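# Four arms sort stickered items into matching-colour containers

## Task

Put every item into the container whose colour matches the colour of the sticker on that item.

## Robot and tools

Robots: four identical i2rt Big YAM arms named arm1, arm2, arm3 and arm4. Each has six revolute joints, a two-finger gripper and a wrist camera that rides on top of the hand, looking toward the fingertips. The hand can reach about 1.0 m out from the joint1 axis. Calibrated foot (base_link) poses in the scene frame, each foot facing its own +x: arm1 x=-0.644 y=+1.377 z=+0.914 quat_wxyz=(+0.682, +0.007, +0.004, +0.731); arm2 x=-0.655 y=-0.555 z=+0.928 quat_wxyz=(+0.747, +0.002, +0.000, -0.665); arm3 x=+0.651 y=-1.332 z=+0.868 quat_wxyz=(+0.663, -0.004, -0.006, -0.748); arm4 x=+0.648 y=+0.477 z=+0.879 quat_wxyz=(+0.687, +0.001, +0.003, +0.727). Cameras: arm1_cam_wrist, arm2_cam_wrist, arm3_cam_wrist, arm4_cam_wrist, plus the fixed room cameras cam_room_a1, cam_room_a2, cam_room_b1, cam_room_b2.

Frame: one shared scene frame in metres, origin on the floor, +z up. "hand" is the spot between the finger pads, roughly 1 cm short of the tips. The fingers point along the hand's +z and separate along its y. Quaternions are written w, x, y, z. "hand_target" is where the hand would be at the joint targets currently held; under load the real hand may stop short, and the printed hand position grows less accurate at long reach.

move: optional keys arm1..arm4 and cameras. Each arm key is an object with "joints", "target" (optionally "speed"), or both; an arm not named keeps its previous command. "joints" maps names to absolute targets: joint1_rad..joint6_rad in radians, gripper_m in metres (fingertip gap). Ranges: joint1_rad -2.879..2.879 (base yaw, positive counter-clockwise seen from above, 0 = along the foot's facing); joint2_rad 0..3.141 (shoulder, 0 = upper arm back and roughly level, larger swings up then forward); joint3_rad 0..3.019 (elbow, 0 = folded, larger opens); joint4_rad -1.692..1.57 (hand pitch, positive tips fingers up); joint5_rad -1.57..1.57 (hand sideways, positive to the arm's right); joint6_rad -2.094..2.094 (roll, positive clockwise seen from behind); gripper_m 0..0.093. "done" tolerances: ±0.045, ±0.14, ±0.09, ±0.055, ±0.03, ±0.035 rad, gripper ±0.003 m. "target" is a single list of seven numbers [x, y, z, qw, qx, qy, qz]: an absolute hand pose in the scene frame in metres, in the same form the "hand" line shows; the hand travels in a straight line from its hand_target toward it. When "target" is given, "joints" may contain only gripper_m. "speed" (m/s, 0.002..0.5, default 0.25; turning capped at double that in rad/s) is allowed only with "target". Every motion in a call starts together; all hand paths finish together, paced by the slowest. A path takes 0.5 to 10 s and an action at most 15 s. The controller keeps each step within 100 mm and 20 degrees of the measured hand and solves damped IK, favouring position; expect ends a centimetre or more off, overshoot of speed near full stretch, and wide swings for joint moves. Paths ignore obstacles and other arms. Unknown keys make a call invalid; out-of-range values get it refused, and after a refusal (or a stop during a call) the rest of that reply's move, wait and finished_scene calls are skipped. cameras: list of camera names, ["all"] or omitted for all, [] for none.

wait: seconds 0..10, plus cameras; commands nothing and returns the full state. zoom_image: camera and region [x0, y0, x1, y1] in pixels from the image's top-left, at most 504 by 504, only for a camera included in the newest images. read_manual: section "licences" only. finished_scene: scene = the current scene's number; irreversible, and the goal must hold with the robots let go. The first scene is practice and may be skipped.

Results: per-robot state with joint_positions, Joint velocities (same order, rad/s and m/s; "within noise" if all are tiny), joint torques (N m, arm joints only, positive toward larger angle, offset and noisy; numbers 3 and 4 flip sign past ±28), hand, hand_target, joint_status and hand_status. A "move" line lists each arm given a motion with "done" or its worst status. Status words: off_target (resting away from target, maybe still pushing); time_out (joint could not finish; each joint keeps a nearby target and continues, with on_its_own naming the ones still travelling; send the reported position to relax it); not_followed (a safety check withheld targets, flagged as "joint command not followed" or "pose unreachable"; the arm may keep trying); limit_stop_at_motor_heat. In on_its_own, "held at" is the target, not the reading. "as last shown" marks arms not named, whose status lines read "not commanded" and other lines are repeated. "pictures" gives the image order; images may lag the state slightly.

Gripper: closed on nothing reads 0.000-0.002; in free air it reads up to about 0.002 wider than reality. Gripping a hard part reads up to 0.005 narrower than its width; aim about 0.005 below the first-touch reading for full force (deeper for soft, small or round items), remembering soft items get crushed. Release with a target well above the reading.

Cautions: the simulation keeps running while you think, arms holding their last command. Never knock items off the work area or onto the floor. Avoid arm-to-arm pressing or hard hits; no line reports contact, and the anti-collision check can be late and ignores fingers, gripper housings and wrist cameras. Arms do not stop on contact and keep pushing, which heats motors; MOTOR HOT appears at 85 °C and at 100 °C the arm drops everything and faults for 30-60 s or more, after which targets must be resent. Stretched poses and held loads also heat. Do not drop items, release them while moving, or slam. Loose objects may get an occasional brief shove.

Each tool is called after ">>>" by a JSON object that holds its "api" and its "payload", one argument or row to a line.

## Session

>>> {"api": "move", "payload": {
  "arm1": {"joints": {"joint1_rad": 1.5, "joint2_rad": 1.4, "joint3_rad": 1.65, "joint4_rad": -1.21, "joint5_rad": 0, "joint6_rad": 0, "gripper_m": 0.09}},
  "arm2": {"joints": {"joint1_rad": -1.687, "joint2_rad": 1.4, "joint3_rad": 1.65, "joint4_rad": -1.21, "joint5_rad": 0, "joint6_rad": 0, "gripper_m": 0.09}},
  "arm3": {"joints": {"joint1_rad": 1.691, "joint2_rad": 1.4, "joint3_rad": 1.65, "joint4_rad": -1.21, "joint5_rad": 0, "joint6_rad": 0, "gripper_m": 0.09}},
  "arm4": {"joints": {"joint1_rad": -1.627, "joint2_rad": 1.4, "joint3_rad": 1.65, "joint4_rad": -1.21, "joint5_rad": 0, "joint6_rad": 0, "gripper_m": 0.09}},
  "cameras": ["arm1_cam_wrist", "arm2_cam_wrist", "arm3_cam_wrist", "arm4_cam_wrist"]
}}

Scene clock: 2.23 s.
Joint torques (N m): arm1=[-1.85 -9.64 14.22 1.65 0.09 -0.03] | arm2=[1.03 -14.74 12.26 1.88 -0.06 0.2] | arm3=[1.55 -13.16 10.84 0.83 0.13 -0.11] | arm4=[0.73 -14.56 11.28 0.99 0.09 -0.09]
Motor temperatures (°C): arm1=[21 23 27 23 21 21 21] | arm2=[23 24 26 22 22 20 23] | arm3=[24 24 25 23 24 23 23] | arm4=[22 22 25 22 24 21 24]
Heat: arm1: hottest joint3_rad 27 °C; arm2: hottest joint3_rad 26 °C; arm3: hottest joint3_rad 25 °C; arm4: hottest joint3_rad 25 °C.
move: arm1 done; arm2 done; arm3 done; arm4 done
Joint velocities: within noise
arm1.joint_positions: joint1_rad=+1.501 joint2_rad=+1.401 joint3_rad=+1.618 joint4_rad=-1.217 joint5_rad=-0.002 joint6_rad=+0.008 gripper_m=+0.09006
arm1.joint_status: all done
arm1.hand: x=-1.1681 y=+1.3772 z=+1.3130 quat_wxyz=(+0.001, +0.957, -0.004, -0.289) (m; scene frame)
arm1.hand_target: x=-1.1728 y=+1.3777 z=+1.3305 quat_wxyz=(-0.001, +0.951, -0.001, -0.308) (m; scene frame)
arm1.hand_status: not commanded
arm2.joint_positions: joint1_rad=-1.691 joint2_rad=+1.409 joint3_rad=+1.639 joint4_rad=-1.210 joint5_rad=+0.001 joint6_rad=-0.013 gripper_m=+0.09010
arm2.joint_status: all done
arm2.hand: x=-1.1926 y=-0.5539 z=+1.3249 quat_wxyz=(+0.005, -0.957, -0.005, +0.290) (m; scene frame)
arm2.hand_target: x=-1.1914 y=-0.5564 z=+1.3355 quat_wxyz=(+0.001, -0.954, -0.001, +0.300) (m; scene frame)
arm2.hand_status: not commanded
arm3.joint_positions: joint1_rad=+1.686 joint2_rad=+1.396 joint3_rad=+1.632 joint4_rad=-1.203 joint5_rad=-0.003 joint6_rad=+0.007 gripper_m=+0.09007
arm3.joint_status: all done
arm3.hand: x=+1.1842 y=-1.3289 z=+1.2705 quat_wxyz=(-0.298, -0.003, -0.955, +0.005) (m; scene frame)
arm3.hand_target: x=+1.1861 y=-1.3267 z=+1.2762 quat_wxyz=(-0.301, +0.002, -0.954, +0.007) (m; scene frame)
arm3.hand_status: not commanded
arm4.joint_positions: joint1_rad=-1.632 joint2_rad=+1.409 joint3_rad=+1.620 joint4_rad=-1.214 joint5_rad=+0.001 joint6_rad=+0.014 gripper_m=+0.09011
arm4.joint_status: all done
arm4.hand: x=+1.1833 y=+0.4758 z=+1.2645 quat_wxyz=(-0.278, -0.009, -0.961, +0.001) (m; scene frame)
arm4.hand_target: x=+1.1853 y=+0.4785 z=+1.2847 quat_wxyz=(-0.298, +0.001, -0.954, +0.002) (m; scene frame)
arm4.hand_status: not commanded
pictures: arm1_cam_wrist, arm2_cam_wrist, arm3_cam_wrist, arm4_cam_wrist
Images, in order (width x height): arm1_cam_wrist 672x504, arm2_cam_wrist 672x504, arm3_cam_wrist 672x504, arm4_cam_wrist 672x504.

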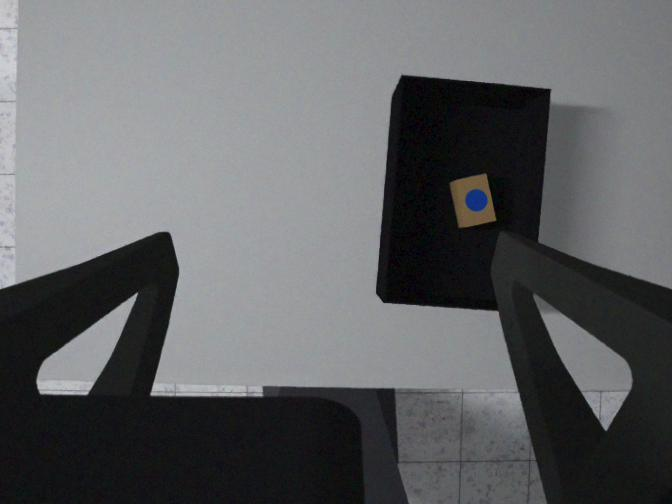

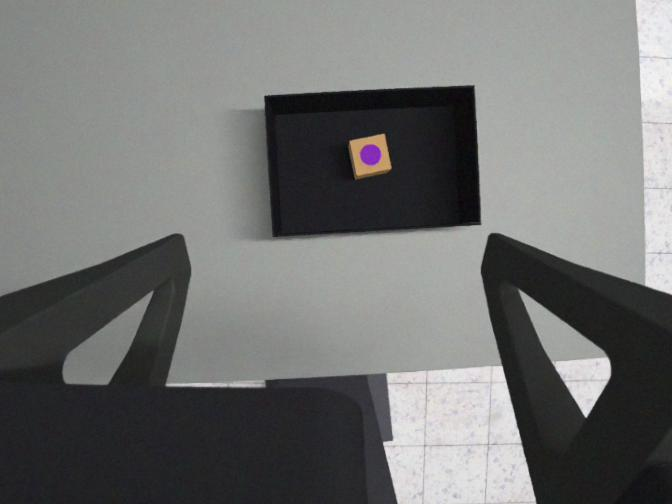

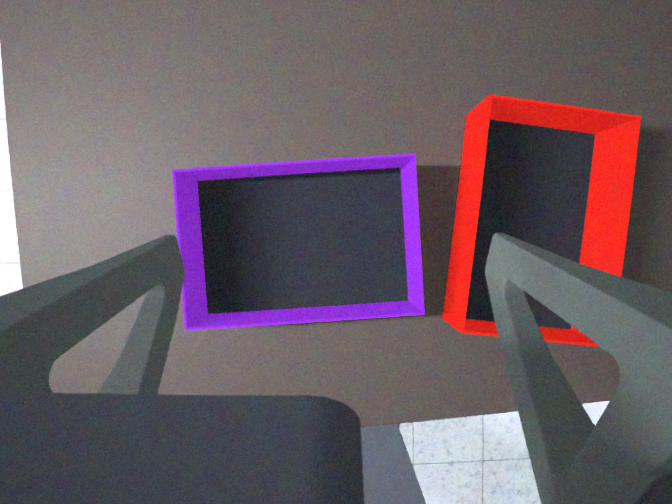

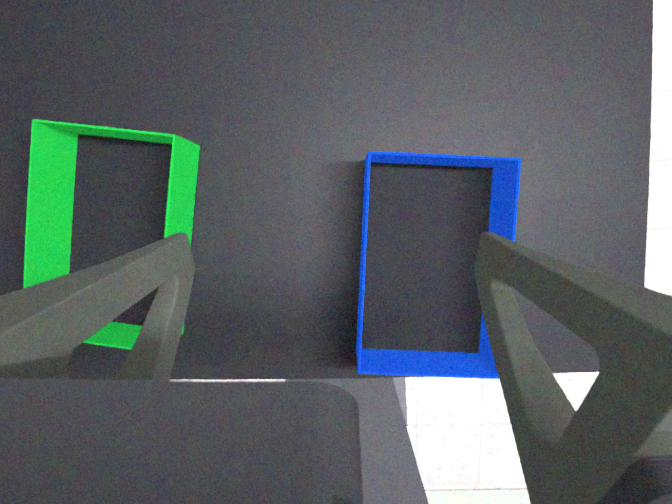

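>>> {"api": "move", "payload": {
  "arm1": {"target": [-1.205, 1.564, 0.91, 0.0293, 0.9597, 0.1093, -0.2571], "speed": 0.4},
  "arm2": {"target": [-1.279, -0.508, 0.91, -0.0226, -0.9622, -0.0842, 0.2578], "speed": 0.4},
  "arm3": {"joints": {"joint2_rad": 0.55, "joint3_rad": 1.4, "joint4_rad": -1.6}},
  "arm4": {"joints": {"joint2_rad": 0.55, "joint3_rad": 1.4, "joint4_rad": -1.6}},
  "cameras": ["arm1_cam_wrist", "arm2_cam_wrist"]
}}

Scene clock: 18.63 s.
Joint torques (N m): arm1=[-1.44 -15.68 10.51 1.52 -0.22 -0.05] | arm2=[0.15 -20.07 9.85 2.41 -0.32 -0.07] | arm3=[1.73 3.66 7.41 1.33 0.13 -0.12] | arm4=[1.08 4.31 7.28 0.95 0.07 -0.07]
Motor temperatures (°C): arm1=[21 24 30 23 21 21 21] | arm2=[23 25 30 22 22 20 23] | arm3=[24 24 27 23 24 23 23] | arm4=[22 22 27 22 24 21 24]
Heat: arm1: hottest joint3_rad 30 °C; arm2: hottest joint3_rad 30 °C; arm3: hottest joint3_rad 27 °C; arm4: hottest joint3_rad 27 °C.
move: arm1 off_target; arm2 off_target; arm3 done; arm4 done
Joint velocities: within noise
arm1.joint_positions: joint1_rad=+1.095 joint2_rad=+1.928 joint3_rad=+1.134 joint4_rad=-0.418 joint5_rad=-0.294 joint6_rad=-0.558 gripper_m=+0.09006
arm1.joint_status: not commanded
arm1.hand: x=-1.1866 y=+1.5576 z=+0.8890 quat_wxyz=(+0.044, +0.967, +0.100, -0.231) (m; scene frame)
arm1.hand_target: x=-1.2043 y=+1.5637 z=+0.9105 quat_wxyz=(+0.029, +0.960, +0.109, -0.257) (m; scene frame)
arm1.hand_status: off_target (0.029 m and 3.7 deg from the pose sent, 0.446 m and 13.9 deg at the start)
arm2.joint_positions: joint1_rad=-1.796 joint2_rad=+1.956 joint3_rad=+1.190 joint4_rad=-0.334 joint5_rad=-0.142 joint6_rad=-0.235 gripper_m=+0.09010
arm2.joint_status: not commanded
arm2.hand: x=-1.2671 y=-0.5126 z=+0.9007 quat_wxyz=(-0.027, -0.967, -0.078, +0.240) (m; scene frame)
arm2.hand_target: x=-1.2787 y=-0.5081 z=+0.9103 quat_wxyz=(-0.022, -0.962, -0.084, +0.258) (m; scene frame)
arm2.hand_status: off_target (0.016 m and 2.3 deg from the pose sent, 0.426 m and 10.3 deg at the start)
arm3.joint_positions: joint1_rad=+1.686 joint2_rad=+0.546 joint3_rad=+1.396 joint4_rad=-1.597 joint5_rad=-0.003 joint6_rad=+0.007 gripper_m=+0.09007
arm3.joint_status: all done
arm3.hand: x=+0.8163 y=-1.3256 z=+1.3729 quat_wxyz=(-0.401, -0.002, -0.916, +0.005) (m; scene frame)
arm3.hand_target: x=+0.8168 y=-1.3252 z=+1.3734 quat_wxyz=(-0.400, +0.003, -0.917, +0.006) (m; scene frame)
arm3.hand_status: not commanded
arm4.joint_positions: joint1_rad=-1.632 joint2_rad=+0.540 joint3_rad=+1.390 joint4_rad=-1.593 joint5_rad=+0.001 joint6_rad=+0.014 gripper_m=+0.09011
arm4.joint_status: all done
arm4.hand: x=+0.8154 y=+0.4778 z=+1.3825 quat_wxyz=(-0.400, -0.008, -0.916, +0.000) (m; scene frame)
arm4.hand_target: x=+0.8168 y=+0.4787 z=+1.3839 quat_wxyz=(-0.397, +0.001, -0.918, +0.002) (m; scene frame)
arm4.hand_status: not commanded
pictures: arm1_cam_wrist, arm2_cam_wrist
Images, in order (width x height): arm1_cam_wrist 672x504, arm2_cam_wrist 672x504.

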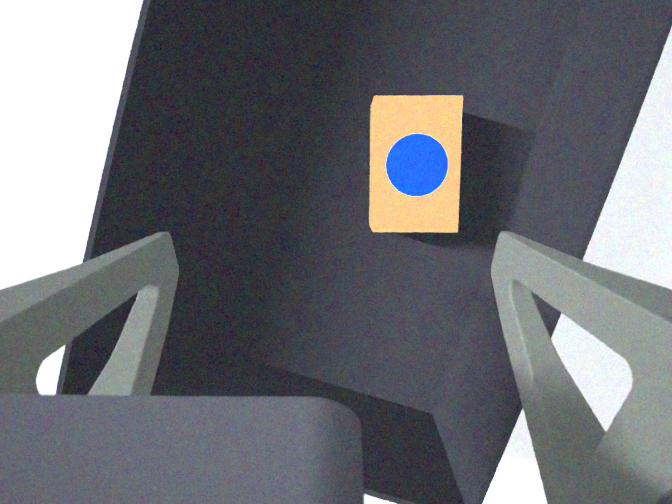

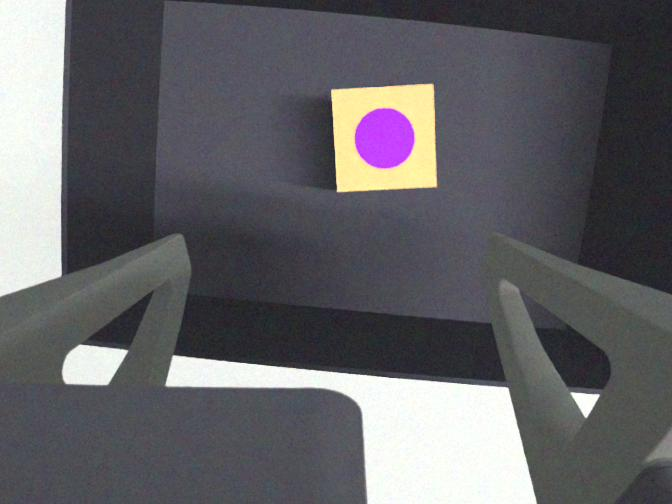

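>>> {"api": "move", "payload": {
  "arm1": {"target":[-1.231,1.591,0.745,0.0293,0.9597,0.1093,-0.2571],"joints":{"gripper_m":0.08},"speed":0.3},
  "arm2": {"target":[-1.321,-0.496,0.745,-0.0397,-0.9617,-0.0673,0.2560],"speed":0.3},
  "arm3": {"joints":{"joint1_rad":-1.988}},
  "arm4": {"joints":{"joint1_rad":0.886}},
  "cameras": ["arm1_cam_wrist","arm2_cam_wrist"]
}}

Scene clock: 54.30 s.
Joint torques (N m): arm1=[-2.14 -12.86 8.18 1.4 -0.13 -0.01] | arm2=[0.44 -21.25 9.68 2.22 -0.35 0.2] | arm3=[0.56 3.55 7.47 1.33 0.05 -0.11] | arm4=[1.14 4.84 7.43 0.98 0.04 -0.08]
Motor temperatures (°C): arm1=[21 25 30 23 22 21 21] | arm2=[23 26 31 22 22 20 23] | arm3=[24 24 28 23 24 23 23] | arm4=[22 22 28 22 24 21 24]
Heat: arm1: hottest joint3_rad 30 °C; arm2: hottest joint3_rad 31 °C; arm3: hottest joint3_rad 28 °C; arm4: hottest joint3_rad 28 °C.
move: arm1 off_target; arm2 off_target; arm3 done; arm4 done
Joint velocities: within noise
arm1.joint_positions: joint1_rad=+1.079 joint2_rad=+2.256 joint3_rad=+1.261 joint4_rad=-0.136 joint5_rad=-0.309 joint6_rad=-0.592 gripper_m=+0.08003
arm1.joint_status: all done
arm1.hand: x=-1.2356 y=+1.5866 z=+0.7692 quat_wxyz=(+0.024, +0.956, +0.115, -0.269) (m; scene frame)
arm1.hand_target: x=-1.2299 y=+1.5905 z=+0.7457 quat_wxyz=(+0.029, +0.960, +0.109, -0.257) (m; scene frame)
arm1.hand_status: off_target (0.025 m and 1.7 deg from the pose sent, 0.154 m and 3.7 deg at the start)
arm2.joint_positions: joint1_rad=-1.818 joint2_rad=+2.343 joint3_rad=+1.343 joint4_rad=-0.106 joint5_rad=-0.176 joint6_rad=-0.240 gripper_m=+0.09010
arm2.joint_status: not commanded
arm2.hand: x=-1.3031 y=-0.4996 z=+0.7423 quat_wxyz=(-0.040, -0.967, -0.073, +0.240) (m; scene frame)
arm2.hand_target: x=-1.3202 y=-0.4961 z=+0.7456 quat_wxyz=(-0.040, -0.963, -0.067, +0.256) (m; scene frame)
arm2.hand_status: off_target (0.018 m and 2.0 deg from the pose sent, 0.166 m and 2.8 deg at the start)
arm3.joint_positions: joint1_rad=-1.977 joint2_rad=+0.546 joint3_rad=+1.396 joint4_rad=-1.597 joint5_rad=-0.001 joint6_rad=+0.006 gripper_m=+0.09007
arm3.joint_status: all done
arm3.hand: x=+0.5071 y=-1.2409 z=+1.3714 quat_wxyz=(+0.097, -0.885, +0.244, +0.385) (m; scene frame)
arm3.hand_target: x=+0.5077 y=-1.2390 z=+1.3719 quat_wxyz=(+0.100, -0.885, +0.246, +0.383) (m; scene frame)
arm3.hand_status: not commanded
arm4.joint_positions: joint1_rad=+0.882 joint2_rad=+0.540 joint3_rad=+1.390 joint4_rad=-1.593 joint5_rad=+0.001 joint6_rad=+0.013 gripper_m=+0.09011
arm4.joint_status: all done
arm4.hand: x=+0.5174 y=+0.5772 z=+1.3835 quat_wxyz=(-0.121, +0.868, -0.291, -0.385) (m; scene frame)
arm4.hand_target: x=+0.5158 y=+0.5774 z=+1.3850 quat_wxyz=(-0.121, +0.871, -0.284, -0.381) (m; scene frame)
arm4.hand_status: not commanded
pictures: arm1_cam_wrist, arm2_cam_wrist
Images, in order (width x height): arm1_cam_wrist 672x504, arm2_cam_wrist 672x504.

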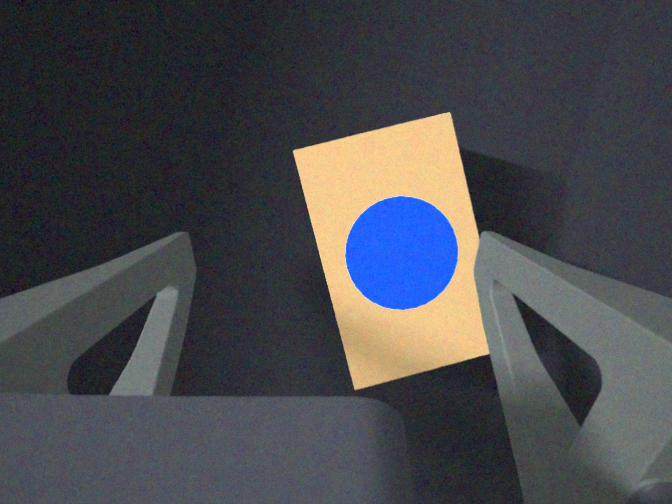

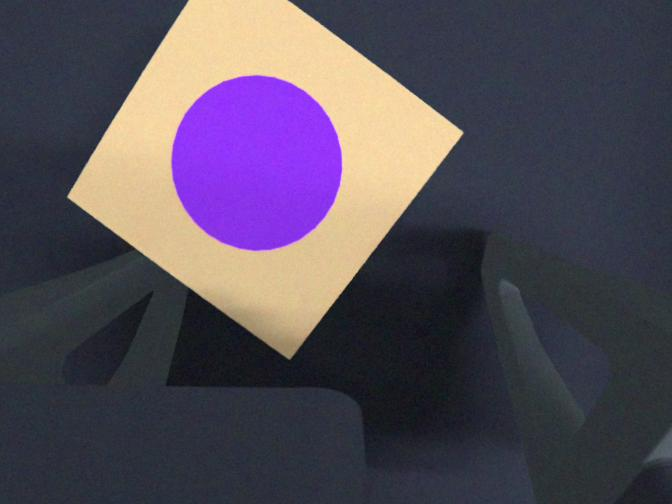

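>>> {"api": "move", "payload": {
  "arm1": {"target":[-1.246,1.601,0.81,0.0595,0.9399,0.2222,-0.2518],"joints":{"gripper_m":0.08},"speed":0.4},
  "arm2": {"target":[-1.325,-0.518,0.82,0.0626,-0.9372,0.2337,0.2511],"speed":0.5},
  "cameras": ["arm1_cam_wrist","arm2_cam_wrist"]
}}

Scene clock: 76.67 s.
Joint torques (N m): arm1=[-3.25 -18.96 11.12 0.35 -0.27 -0.09] | arm2=[0.38 -22.48 10.66 1.02 0.38 0.22] | arm3=[0.56 3.6 7.45 1.33 0.05 -0.12] | arm4=[1.49 4.07 7.35 0.99 0.08 -0.11]
Motor temperatures (°C): arm1=[21 26 31 23 22 21 21] | arm2=[23 26 31 22 22 20 23] | arm3=[24 24 28 23 24 23 23] | arm4=[22 22 29 22 24 21 24]
Heat: arm1: hottest joint3_rad 31 °C; arm2: hottest joint3_rad 31 °C; arm3: hottest joint3_rad 28 °C; arm4: hottest joint3_rad 29 °C.
move: arm1 off_target; arm2 off_target
Joint velocities: within noise
arm1.joint_positions: joint1_rad=+1.055 joint2_rad=+2.252 joint3_rad=+1.347 joint4_rad=-0.410 joint5_rad=-0.405 joint6_rad=-0.848 gripper_m=+0.08003
arm1.joint_status: all done
arm1.hand: x=-1.2229 y=+1.5799 z=+0.7807 quat_wxyz=(+0.081, +0.945, +0.220, -0.227) (m; scene frame)
arm1.hand_target: x=-1.2445 y=+1.6005 z=+0.8106 quat_wxyz=(+0.059, +0.940, +0.222, -0.252) (m; scene frame)
arm1.hand_status: off_target (0.043 m and 3.8 deg from the pose sent, 0.044 m and 13.2 deg at the start)
arm2.joint_positions: joint1_rad=-1.678 joint2_rad=+2.218 joint3_rad=+1.343 joint4_rad=-0.247 joint5_rad=+0.233 joint6_rad=+0.422 gripper_m=+0.09010
arm2.joint_status: not commanded
arm2.hand: x=-1.3092 y=-0.5214 z=+0.8084 quat_wxyz=(+0.065, -0.943, +0.223, +0.240) (m; scene frame)
arm2.hand_target: x=-1.3243 y=-0.5181 z=+0.8202 quat_wxyz=(+0.062, -0.937, +0.233, +0.251) (m; scene frame)
arm2.hand_status: off_target (0.020 m and 1.9 deg from the pose sent, 0.083 m and 37.5 deg at the start)
arm3, arm4: as last shown
pictures: arm1_cam_wrist, arm2_cam_wrist
Images, in order (width x height): arm1_cam_wrist 672x504, arm2_cam_wrist 672x504.

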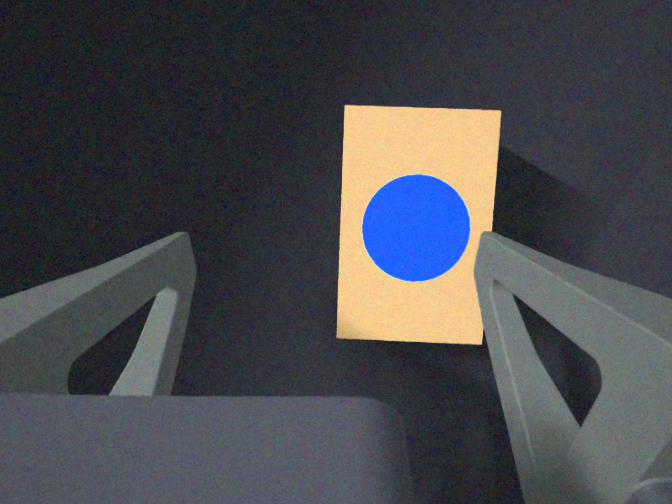

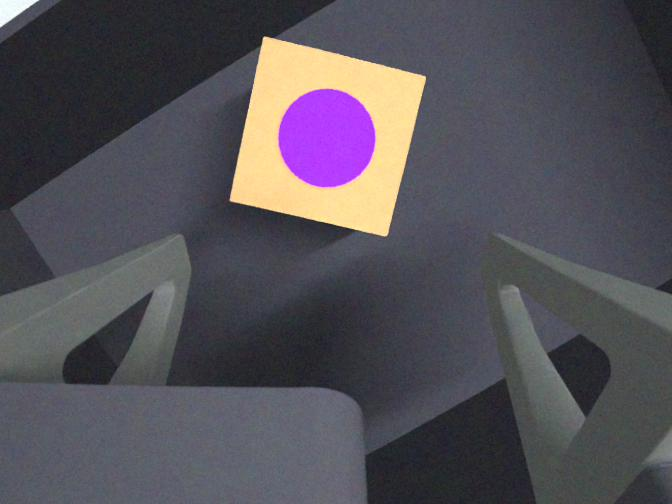

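>>> {"api": "move", "payload": {
  "arm1": {"target":[-1.256,1.602,0.825,0.0595,0.9399,0.2222,-0.2518],"joints":{"gripper_m":0.08},"speed":0.5},
  "arm2": {"target":[-1.357,-0.502,0.75,0.0885,-0.9077,0.3304,0.2432],"joints":{"gripper_m":0.076},"speed":0.4},
  "cameras": ["arm1_cam_wrist","arm2_cam_wrist"]
}}

>>> {"api": "move", "payload": {
  "arm1": {"target":[-1.254,1.6,0.74,0.0595,0.9399,0.2222,-0.2518],"joints":{"gripper_m":0.08},"speed":0.4},
  "cameras": ["arm1_cam_wrist","arm2_cam_wrist"]
}}

Scene clock: 95.67 s.
Joint torques (N m): arm1=[-2.67 -19.9 11.33 0.35 -0.27 0] | arm2=[0.15 -23 11.15 0.99 0.47 0.22] | arm3=[0.62 3.49 7.45 1.33 0.04 -0.11] | arm4=[0.91 4.07 7.47 0.92 0.06 -0.09]
Motor temperatures (°C): arm1=[21 27 31 23 22 21 21] | arm2=[23 27 31 22 22 20 23] | arm3=[24 24 28 23 24 23 23] | arm4=[22 22 29 22 24 21 24]
Heat: arm1: hottest joint3_rad 31 °C; arm2: hottest joint3_rad 31 °C; arm3: hottest joint3_rad 28 °C; arm4: hottest joint3_rad 29 °C.
move: arm1 off_target; arm2 off_target
Joint velocities: within noise
arm1.joint_positions: joint1_rad=+1.054 joint2_rad=+2.238 joint3_rad=+1.384 joint4_rad=-0.451 joint5_rad=-0.405 joint6_rad=-0.849 gripper_m=+0.08003
arm1.joint_status: all done
arm1.hand: x=-1.2351 y=+1.5861 z=+0.7982 quat_wxyz=(+0.077, +0.944, +0.220, -0.231) (m; scene frame)
arm1.hand_target: x=-1.2549 y=+1.6014 z=+0.8256 quat_wxyz=(+0.059, +0.940, +0.222, -0.252) (m; scene frame)
arm1.hand_status: off_target (0.038 m and 3.2 deg from the pose sent, 0.059 m and 3.8 deg at the start)
arm2.joint_positions: joint1_rad=-1.678 joint2_rad=+2.414 joint3_rad=+1.538 joint4_rad=-0.293 joint5_rad=+0.322 joint6_rad=+0.618 gripper_m=+0.07610
arm2.joint_status: all done
arm2.hand: x=-1.3424 y=-0.5068 z=+0.7468 quat_wxyz=(+0.090, -0.913, +0.319, +0.236) (m; scene frame)
arm2.hand_target: x=-1.3563 y=-0.5021 z=+0.7502 quat_wxyz=(+0.088, -0.908, +0.330, +0.243) (m; scene frame)
arm2.hand_status: off_target (0.016 m and 1.7 deg from the pose sent, 0.078 m and 13.2 deg at the start)
arm3, arm4: as last shown
pictures: arm1_cam_wrist, arm2_cam_wrist
Images, in order (width x height): arm1_cam_wrist 672x504, arm2_cam_wrist 672x504.

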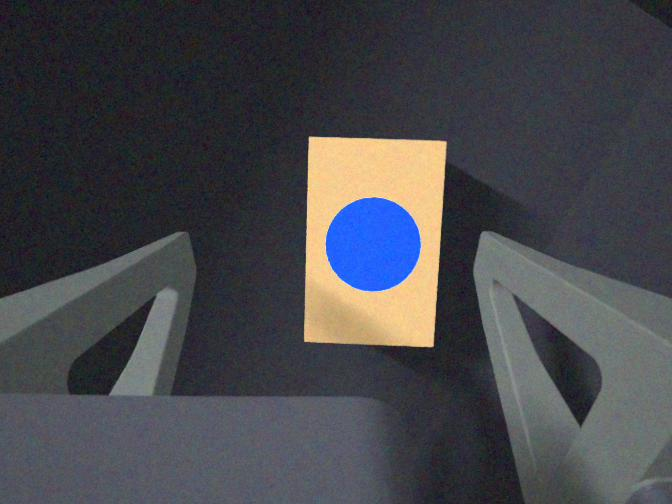

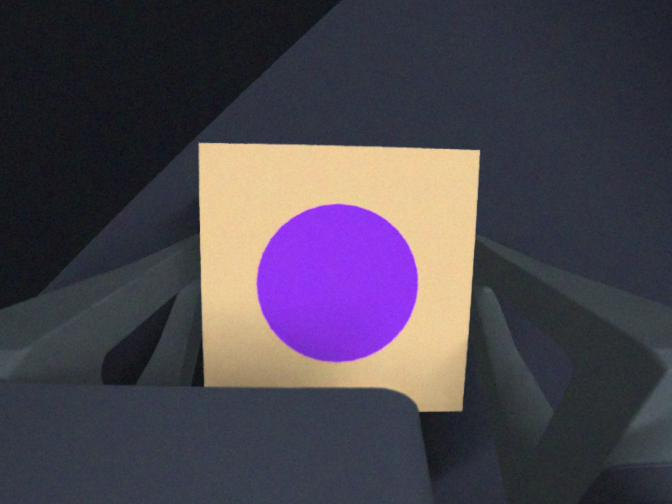

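Scene clock: 96.77 s.
Joint torques (N m): arm1=[-1.9 -17.44 9.37 1.29 -0.2 0.11] | arm2=[0.15 -23 11.12 0.95 0.48 0.21] | arm3=[0.32 3.66 7.46 1.36 0.03 -0.11] | arm4=[1.03 4.48 7.31 1.02 0.05 -0.09]
Motor temperatures (°C): arm1=[21 27 31 23 22 21 21] | arm2=[23 27 31 22 22 20 23] | arm3=[24 24 28 23 24 23 23] | arm4=[22 22 29 22 24 21 24]
Heat: arm1: hottest joint3_rad 31 °C; arm2: hottest joint3_rad 31 °C; arm3: hottest joint3_rad 28 °C; arm4: hottest joint3_rad 29 °C.
move: arm1 off_target
Joint velocities: within noise
arm1.joint_positions: joint1_rad=+1.053 joint2_rad=+2.370 joint3_rad=+1.416 joint4_rad=-0.325 joint5_rad=-0.406 joint6_rad=-0.857 gripper_m=+0.08001
arm1.joint_status: all done
arm1.hand: x=-1.2413 y=+1.5897 z=+0.7356 quat_wxyz=(+0.069, +0.941, +0.226, -0.241) (m; scene frame)
arm1.hand_target: x=-1.2535 y=+1.5999 z=+0.7403 quat_wxyz=(+0.059, +0.940, +0.222, -0.252) (m; scene frame)
arm1.hand_status: off_target (0.017 m and 1.7 deg from the pose sent, 0.063 m and 3.2 deg at the start)
arm2, arm3, arm4: as last shown
arm2.hand: x=-1.3424 y=-0.5068 z=+0.7468 quat_wxyz=(+0.090, -0.913, +0.320, +0.236) (m; scene frame)
pictures: arm1_cam_wrist, arm2_cam_wrist
Images, in order (width x height): arm1_cam_wrist 672x504, arm2_cam_wrist 672x504.

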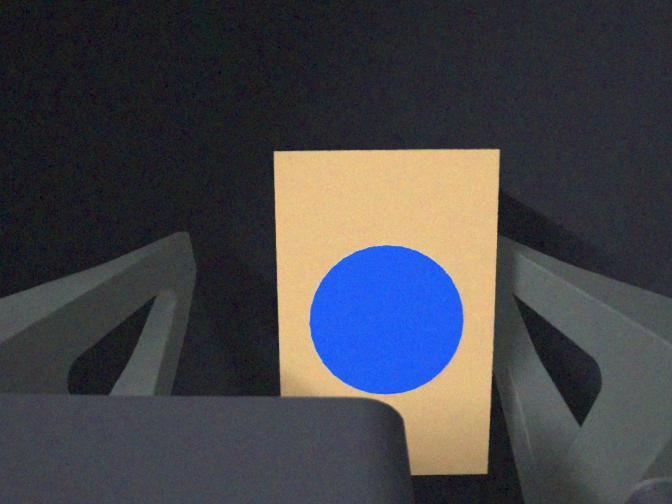

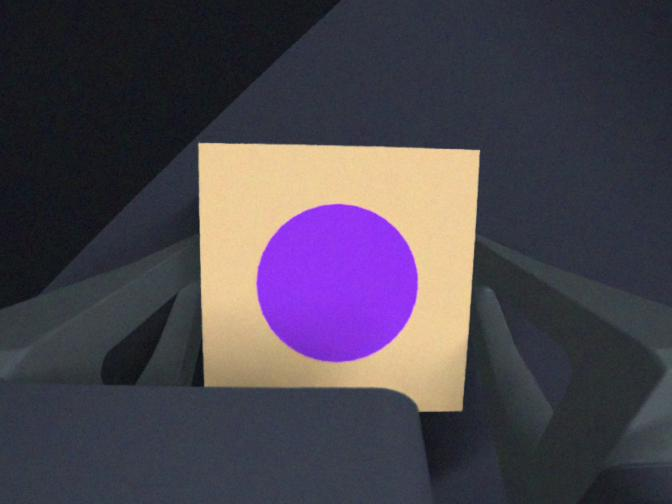

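>>> {"api": "move", "payload": {
  "arm1": {"joints":{"gripper_m":0.036}},
  "arm2": {"joints":{"gripper_m":0.044}},
  "cameras": []
}}

>>> {"api": "move", "payload": {
  "arm1": {"target":[-1.2,1.585,0.95,0.0595,0.9399,0.2222,-0.2518],"speed":0.4},
  "arm2": {"target":[-1.28,-0.52,0.95,0.0885,-0.9077,0.3304,0.2432],"speed":0.4},
  "cameras": ["arm1_cam_wrist","arm2_cam_wrist"]
}}

Scene clock: 101.87 s.
Joint torques (N m): arm1=[-2.14 -17.49 9.4 1.16 -0.25 0.07] | arm2=[0.32 -23 11.11 1.05 0.42 0.19] | arm3=[0.44 3.78 7.45 1.32 0.05 -0.12] | arm4=[1.2 4.01 7.35 0.95 0.05 -0.08]
Motor temperatures (°C): arm1=[21 27 31 23 22 21 21] | arm2=[23 27 32 22 22 20 23] | arm3=[24 24 28 23 24 23 23] | arm4=[22 22 29 22 24 21 24]
Heat: arm1: hottest joint3_rad 31 °C; arm2: hottest joint3_rad 32 °C; arm3: hottest joint3_rad 28 °C; arm4: hottest joint3_rad 29 °C.
move: arm1 off_target; arm2 off_target
Joint velocities: within noise
arm1.joint_positions: joint1_rad=+1.053 joint2_rad=+2.370 joint3_rad=+1.416 joint4_rad=-0.325 joint5_rad=-0.405 joint6_rad=-0.857 gripper_m=+0.04383
arm1.joint_status: gripper_m off_target (ended at +0.04386, target +0.03600)
arm1.hand: x=-1.2413 y=+1.5898 z=+0.7356 quat_wxyz=(+0.069, +0.941, +0.226, -0.241) (m; scene frame)
arm1.hand_target: x=-1.2535 y=+1.5998 z=+0.7404 quat_wxyz=(+0.060, +0.940, +0.222, -0.252) (m; scene frame)
arm1.hand_status: not commanded
arm2.joint_positions: joint1_rad=-1.678 joint2_rad=+2.414 joint3_rad=+1.538 joint4_rad=-0.293 joint5_rad=+0.324 joint6_rad=+0.621 gripper_m=+0.05262
arm2.joint_status: gripper_m off_target (ended at +0.05265, target +0.04400)
arm2.hand: x=-1.3424 y=-0.5065 z=+0.7469 quat_wxyz=(+0.091, -0.913, +0.321, +0.236) (m; scene frame)
arm2.hand_target: x=-1.3563 y=-0.5020 z=+0.7502 quat_wxyz=(+0.088, -0.908, +0.330, +0.243) (m; scene frame)
arm2.hand_status: not commanded
arm3, arm4: as last shown
pictures: none
No camera images: "cameras" was empty.

Scene clock: 103.33 s.
Joint torques (N m): arm1=[-2.43 -14.45 9.57 0.69 -0.36 -0.05] | arm2=[1.26 -18.08 8.96 1.1 0.44 0.23] | arm3=[0.56 3.55 7.43 1.31 0.05 -0.11] | arm4=[1.2 4.6 7.3 1.02 0.06 -0.1]
Motor temperatures (°C): arm1=[21 27 31 23 22 21 21] | arm2=[23 27 32 22 22 20 23] | arm3=[24 24 28 23 24 23 23] | arm4=[22 22 29 22 24 21 24]
Heat: arm1: hottest joint3_rad 31 °C; arm2: hottest joint3_rad 32 °C; arm3: hottest joint3_rad 28 °C; arm4: hottest joint3_rad 29 °C.
move: arm1 done; arm2 off_target
Joint velocities: within noise
arm1.joint_positions: joint1_rad=+1.039 joint2_rad=+1.889 joint3_rad=+1.276 joint4_rad=-0.632 joint5_rad=-0.409 joint6_rad=-0.860 gripper_m=+0.04382
arm1.joint_status: not commanded
arm1.hand: x=-1.2027 y=+1.5806 z=+0.9532 quat_wxyz=(+0.058, +0.939, +0.224, -0.256) (m; scene frame)
arm1.hand_target: x=-1.2000 y=+1.5849 z=+0.9502 quat_wxyz=(+0.059, +0.940, +0.222, -0.252) (m; scene frame)
arm1.hand_status: done (0.006 m and 0.5 deg from the pose sent, 0.218 m and 1.7 deg at the start)
arm2.joint_positions: joint1_rad=-1.659 joint2_rad=+1.906 joint3_rad=+1.318 joint4_rad=-0.536 joint5_rad=+0.337 joint6_rad=+0.648 gripper_m=+0.05262
arm2.joint_status: not commanded
arm2.hand: x=-1.2870 y=-0.5164 z=+0.9681 quat_wxyz=(+0.083, -0.904, +0.328, +0.260) (m; scene frame)
arm2.hand_target: x=-1.2796 y=-0.5198 z=+0.9503 quat_wxyz=(+0.089, -0.908, +0.330, +0.243) (m; scene frame)
arm2.hand_status: off_target (0.020 m and 2.1 deg from the pose sent, 0.213 m and 1.5 deg at the start)
arm3, arm4: as last shown
pictures: arm1_cam_wrist, arm2_cam_wrist
Images, in order (width x height): arm1_cam_wrist 672x504, arm2_cam_wrist 672x504.

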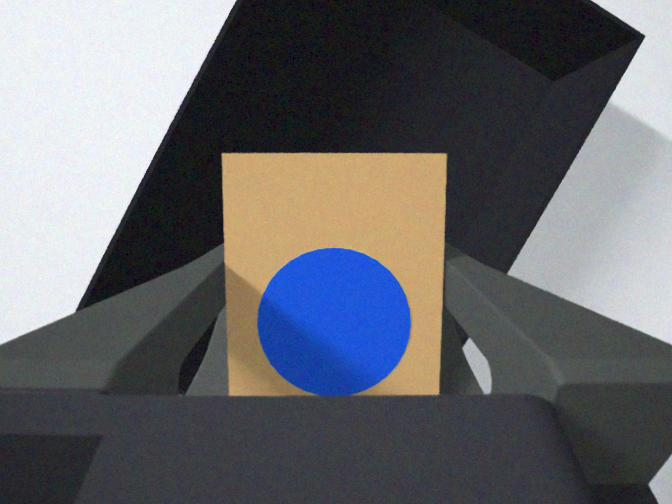

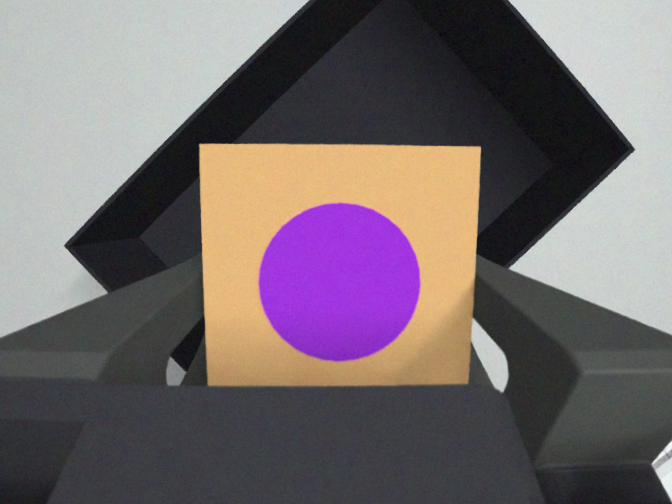

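>>> {"api": "move", "payload": {
  "arm1": {"joints":{"joint1_rad":-2.251,"joint2_rad":0.55,"joint3_rad":1.4,"joint4_rad":-1.6,"joint5_rad":0,"joint6_rad":0}},
  "arm2": {"joints":{"joint1_rad":0.919,"joint2_rad":0.55,"joint3_rad":1.4,"joint4_rad":-1.6,"joint5_rad":0,"joint6_rad":0}},
  "cameras": ["arm1_cam_wrist","arm2_cam_wrist"]
}}

>>> {"api": "move", "payload": {
  "arm1": {"joints":{"joint2_rad":1.2,"joint3_rad":1.045,"joint4_rad":-0.85}},
  "arm2": {"joints":{"joint2_rad":1.205,"joint3_rad":1.014,"joint4_rad":-0.814}},
  "cameras": []
}}

>>> {"api": "move", "payload": {
  "arm1": {"target":[-0.013,0.935,1.095,-0.2468,-0.2905,-0.9212,0.0778],"speed":0.4},
  "arm2": {"target":[-0.0015,-0.943,1.095,-0.2496,-0.2557,-0.9314,0.0685],"speed":0.4},
  "cameras": ["arm1_cam_wrist","arm2_cam_wrist"]
}}

>>> {"api": "move", "payload": {
  "arm1": {"joints":{"joint2_rad":2.185,"joint3_rad":1.899,"joint4_rad":-0.79}},
  "arm2": {"joints":{"joint2_rad":2.18,"joint3_rad":1.838,"joint4_rad":-0.74}},
  "cameras": ["arm1_cam_wrist","arm2_cam_wrist"]
}}

Scene clock: 126.27 s.
Joint torques (N m): arm1=[-2.49 5.13 10.8 1.18 0.02 0.13] | arm2=[1.14 2.14 10.39 1.76 0.13 -0.08] | arm3=[0.44 3.55 7.45 1.33 0.04 -0.11] | arm4=[0.91 4.54 7.21 1.03 0.04 -0.1]
Motor temperatures (°C): arm1=[21 26 32 23 22 21 22] | arm2=[23 28 31 22 22 20 24] | arm3=[24 24 28 23 24 23 23] | arm4=[22 22 29 22 24 21 24]
Heat: arm1: hottest joint3_rad 32 °C; arm2: hottest joint3_rad 31 °C; arm3: hottest joint3_rad 28 °C; arm4: hottest joint3_rad 29 °C.
move: arm1 done; arm2 done
Joint velocities: within noise
arm1.joint_positions: joint1_rad=-2.244 joint2_rad=+0.544 joint3_rad=+1.374 joint4_rad=-1.592 joint5_rad=+0.002 joint6_rad=-0.008 gripper_m=+0.04383
arm1.joint_status: all done
arm1.hand: x=-0.4977 y=+1.2796 z=+1.4082 quat_wxyz=(-0.368, -0.270, -0.882, +0.120) (m; scene frame)
arm1.hand_target: x=-0.4997 y=+1.2799 z=+1.4172 quat_wxyz=(-0.373, -0.276, -0.878, +0.121) (m; scene frame)
arm1.hand_status: not commanded
arm2.joint_positions: joint1_rad=+0.914 joint2_rad=+0.550 joint3_rad=+1.379 joint4_rad=-1.588 joint5_rad=-0.003 joint6_rad=+0.014 gripper_m=+0.05269
arm2.joint_status: all done
arm2.hand: x=-0.5095 y=-0.6446 z=+1.4268 quat_wxyz=(-0.382, -0.252, -0.884, +0.099) (m; scene frame)
arm2.hand_target: x=-0.5130 y=-0.6421 z=+1.4339 quat_wxyz=(-0.385, -0.243, -0.884, +0.104) (m; scene frame)
arm2.hand_status: not commanded
arm3, arm4: as last shown
pictures: arm1_cam_wrist, arm2_cam_wrist
Images, in order (width x height): arm1_cam_wrist 672x504, arm2_cam_wrist 672x504.

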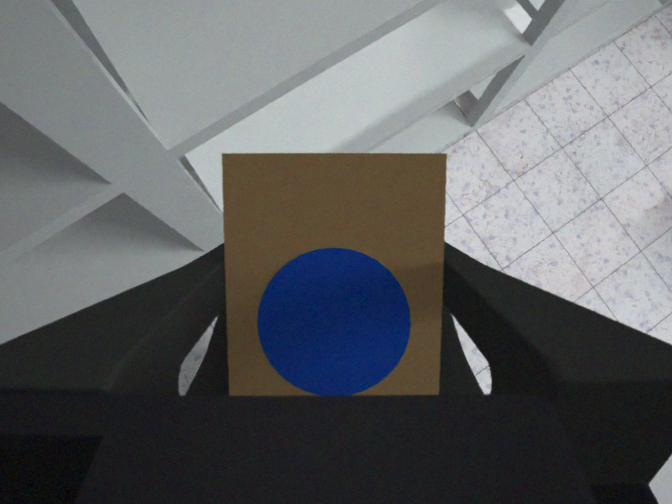

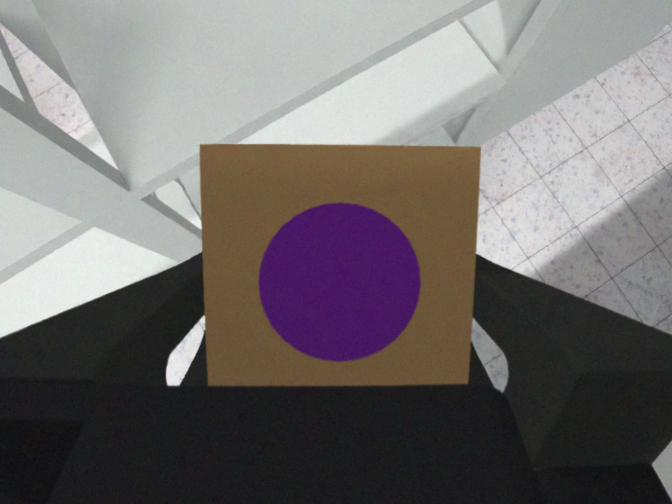

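Scene clock: 127.67 s.
Joint torques (N m): arm1=[-2.02 -7.41 13.71 2.07 -0.03 0.12] | arm2=[1.26 -10.46 12.27 2.67 0.12 -0.08] | arm3=[0.56 3.6 7.47 1.33 0.05 -0.11] | arm4=[1.38 4.78 7.34 0.95 0.07 -0.11]
Motor temperatures (°C): arm1=[21 26 32 23 22 21 22] | arm2=[23 28 31 22 22 20 24] | arm3=[24 24 28 23 24 23 23] | arm4=[22 22 29 22 24 21 24]
Heat: arm1: hottest joint3_rad 32 °C; arm2: hottest joint3_rad 31 °C; arm3: hottest joint3_rad 28 °C; arm4: hottest joint3_rad 29 °C.
move: arm1 done; arm2 done
Joint velocities: within noise
arm1.joint_positions: joint1_rad=-2.244 joint2_rad=+1.212 joint3_rad=+1.018 joint4_rad=-0.870 joint5_rad=+0.001 joint6_rad=-0.008 gripper_m=+0.04382
arm1.joint_status: all done
arm1.hand: x=-0.2733 y=+1.1224 z=+1.1278 quat_wxyz=(-0.231, -0.284, -0.927, +0.077) (m; scene frame)
arm1.hand_target: x=-0.2660 y=+1.1139 z=+1.1490 quat_wxyz=(-0.259, -0.289, -0.918, +0.085) (m; scene frame)
arm1.hand_status: not commanded
arm2.joint_positions: joint1_rad=+0.914 joint2_rad=+1.207 joint3_rad=+1.001 joint4_rad=-0.836 joint5_rad=-0.003 joint6_rad=+0.014 gripper_m=+0.05269
arm2.joint_status: all done
arm2.hand: x=-0.2707 y=-0.7866 z=+1.1464 quat_wxyz=(-0.253, -0.264, -0.928, +0.065) (m; scene frame)
arm2.hand_target: x=-0.2628 y=-0.7891 z=+1.1564 quat_wxyz=(-0.270, -0.254, -0.926, +0.072) (m; scene frame)
arm2.hand_status: not commanded
arm3, arm4: as last shown
pictures: none
No camera images: "cameras" was empty.

Scene clock: 129.33 s.
Joint torques (N m): arm1=[-3.25 -19.72 17.59 0.83 -0.04 0.11] | arm2=[1.55 -22.95 16.77 1.16 0.15 -0.07] | arm3=[0.44 3.66 7.47 1.36 0.04 -0.11] | arm4=[1.08 4.25 7.21 0.96 0.07 -0.09]
Motor temperatures (°C): arm1=[21 26 32 23 22 21 22] | arm2=[23 27 31 22 22 20 24] | arm3=[24 24 28 23 24 23 23] | arm4=[22 22 29 22 24 21 24]
Heat: arm1: hottest joint3_rad 32 °C; arm2: hottest joint3_rad 31 °C; arm3: hottest joint3_rad 28 °C; arm4: hottest joint3_rad 29 °C.
move: arm1 off_target; arm2 off_target
Joint velocities: within noise
arm1.joint_positions: joint1_rad=-2.244 joint2_rad=+2.060 joint3_rad=+1.906 joint4_rad=-0.941 joint5_rad=-0.006 joint6_rad=-0.008 gripper_m=+0.04382
arm1.joint_status: not commanded
arm1.hand: x=-0.0240 y=+0.9512 z=+1.0588 quat_wxyz=(-0.218, -0.285, -0.931, +0.069) (m; scene frame)
arm1.hand_target: x=-0.0150 y=+0.9364 z=+1.0954 quat_wxyz=(-0.247, -0.290, -0.921, +0.078) (m; scene frame)
arm1.hand_status: off_target (0.041 m and 3.7 deg from the pose sent, 0.322 m and 2.0 deg at the start)
arm2.joint_positions: joint1_rad=+0.914 joint2_rad=+2.039 joint3_rad=+1.839 joint4_rad=-0.888 joint5_rad=+0.001 joint6_rad=+0.014 gripper_m=+0.05269
arm2.joint_status: not commanded
arm2.hand: x=-0.0194 y=-0.9378 z=+1.0724 quat_wxyz=(-0.231, -0.266, -0.934, +0.061) (m; scene frame)
arm2.hand_target: x=-0.0029 y=-0.9421 z=+1.0953 quat_wxyz=(-0.250, -0.256, -0.931, +0.069) (m; scene frame)
arm2.hand_status: off_target (0.029 m and 2.6 deg from the pose sent, 0.316 m and 1.2 deg at the start)
arm3.joint_positions: joint1_rad=-1.977 joint2_rad=+0.546 joint3_rad=+1.396 joint4_rad=-1.597 joint5_rad=-0.001 joint6_rad=+0.006 gripper_m=+0.09007
arm3.joint_status: not commanded
arm3.hand: x=+0.5071 y=-1.2409 z=+1.3714 quat_wxyz=(+0.097, -0.885, +0.244, +0.385) (m; scene frame)
arm3.hand_target: x=+0.5077 y=-1.2390 z=+1.3719 quat_wxyz=(+0.100, -0.885, +0.246, +0.383) (m; scene frame)
arm3.hand_status: not commanded
arm4.joint_positions: joint1_rad=+0.882 joint2_rad=+0.540 joint3_rad=+1.390 joint4_rad=-1.593 joint5_rad=+0.001 joint6_rad=+0.013 gripper_m=+0.09011
arm4.joint_status: not commanded
arm4.hand: x=+0.5174 y=+0.5772 z=+1.3835 quat_wxyz=(-0.121, +0.868, -0.291, -0.385) (m; scene frame)
arm4.hand_target: x=+0.5158 y=+0.5774 z=+1.3850 quat_wxyz=(-0.121, +0.871, -0.284, -0.381) (m; scene frame)
arm4.hand_status: not commanded
pictures: arm1_cam_wrist, arm2_cam_wrist
Images, in order (width x height): arm1_cam_wrist 672x504, arm2_cam_wrist 672x504.

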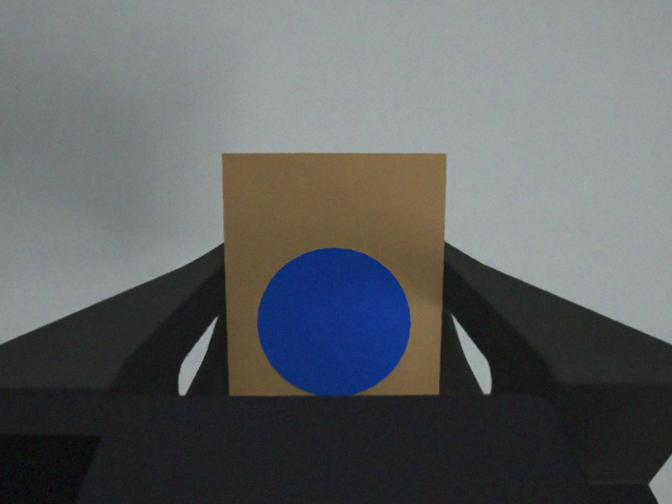

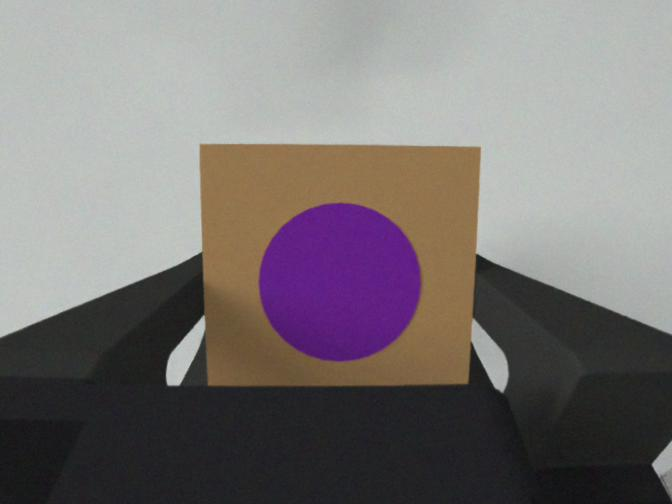

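Scene clock: 130.30 s.
Joint torques (N m): arm1=[-2.32 -18.08 10.48 1.85 0 0.08] | arm2=[1.38 -21.3 10.92 2.41 0.08 -0.05] | arm3=[0.44 3.6 7.45 1.32 0.04 -0.11] | arm4=[1.49 4.54 7.38 0.91 0.08 -0.06]
Motor temperatures (°C): arm1=[21 26 32 23 22 21 22] | arm2=[23 27 31 22 22 20 24] | arm3=[24 24 28 23 24 23 23] | arm4=[22 22 29 22 24 21 24]
Heat: arm1: hottest joint3_rad 32 °C; arm2: hottest joint3_rad 31 °C; arm3: hottest joint3_rad 28 °C; arm4: hottest joint3_rad 29 °C.
move: arm1 done; arm2 done
Joint velocities: within noise
arm1.joint_positions: joint1_rad=-2.245 joint2_rad=+2.155 joint3_rad=+1.905 joint4_rad=-0.805 joint5_rad=-0.007 joint6_rad=-0.006 gripper_m=+0.04381
arm1.joint_status: all done
arm1.hand: x=-0.0016 y=+0.9345 z=+1.0030 quat_wxyz=(-0.237, -0.285, -0.926, +0.074) (m; scene frame)
arm1.hand_target: x=-0.0058 y=+0.9290 z=+0.9793 quat_wxyz=(-0.227, -0.292, -0.926, +0.072) (m; scene frame)
arm1.hand_status: not commanded
arm2.joint_positions: joint1_rad=+0.915 joint2_rad=+2.137 joint3_rad=+1.839 joint4_rad=-0.756 joint5_rad=+0.003 joint6_rad=+0.013 gripper_m=+0.05270
arm2.joint_status: all done
arm2.hand: x=+0.0041 y=-0.9510 z=+1.0154 quat_wxyz=(-0.247, -0.264, -0.930, +0.066) (m; scene frame)
arm2.hand_target: x=+0.0071 y=-0.9473 z=+0.9851 quat_wxyz=(-0.233, -0.257, -0.936, +0.064) (m; scene frame)
arm2.hand_status: not commanded
arm3, arm4: as last shown
pictures: arm1_cam_wrist, arm2_cam_wrist
Images, in order (width x height): arm1_cam_wrist 672x504, arm2_cam_wrist 672x504.

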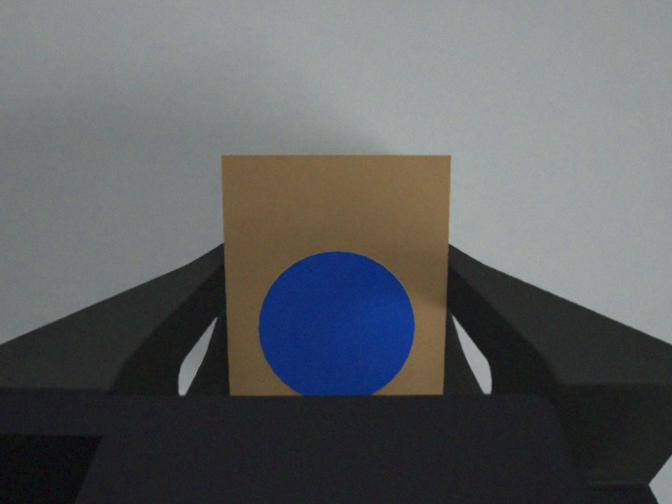

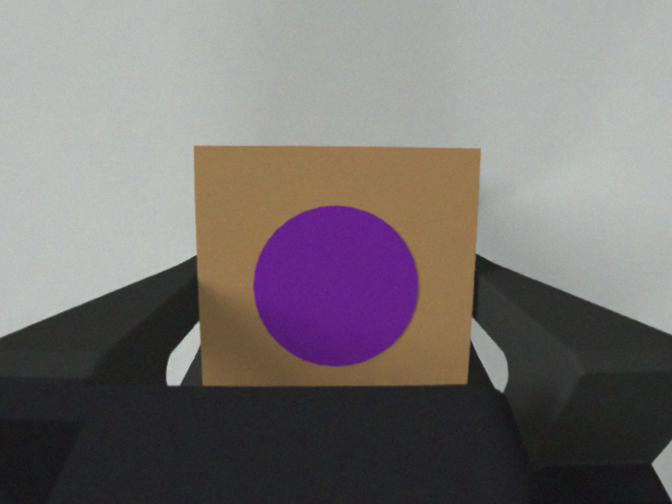

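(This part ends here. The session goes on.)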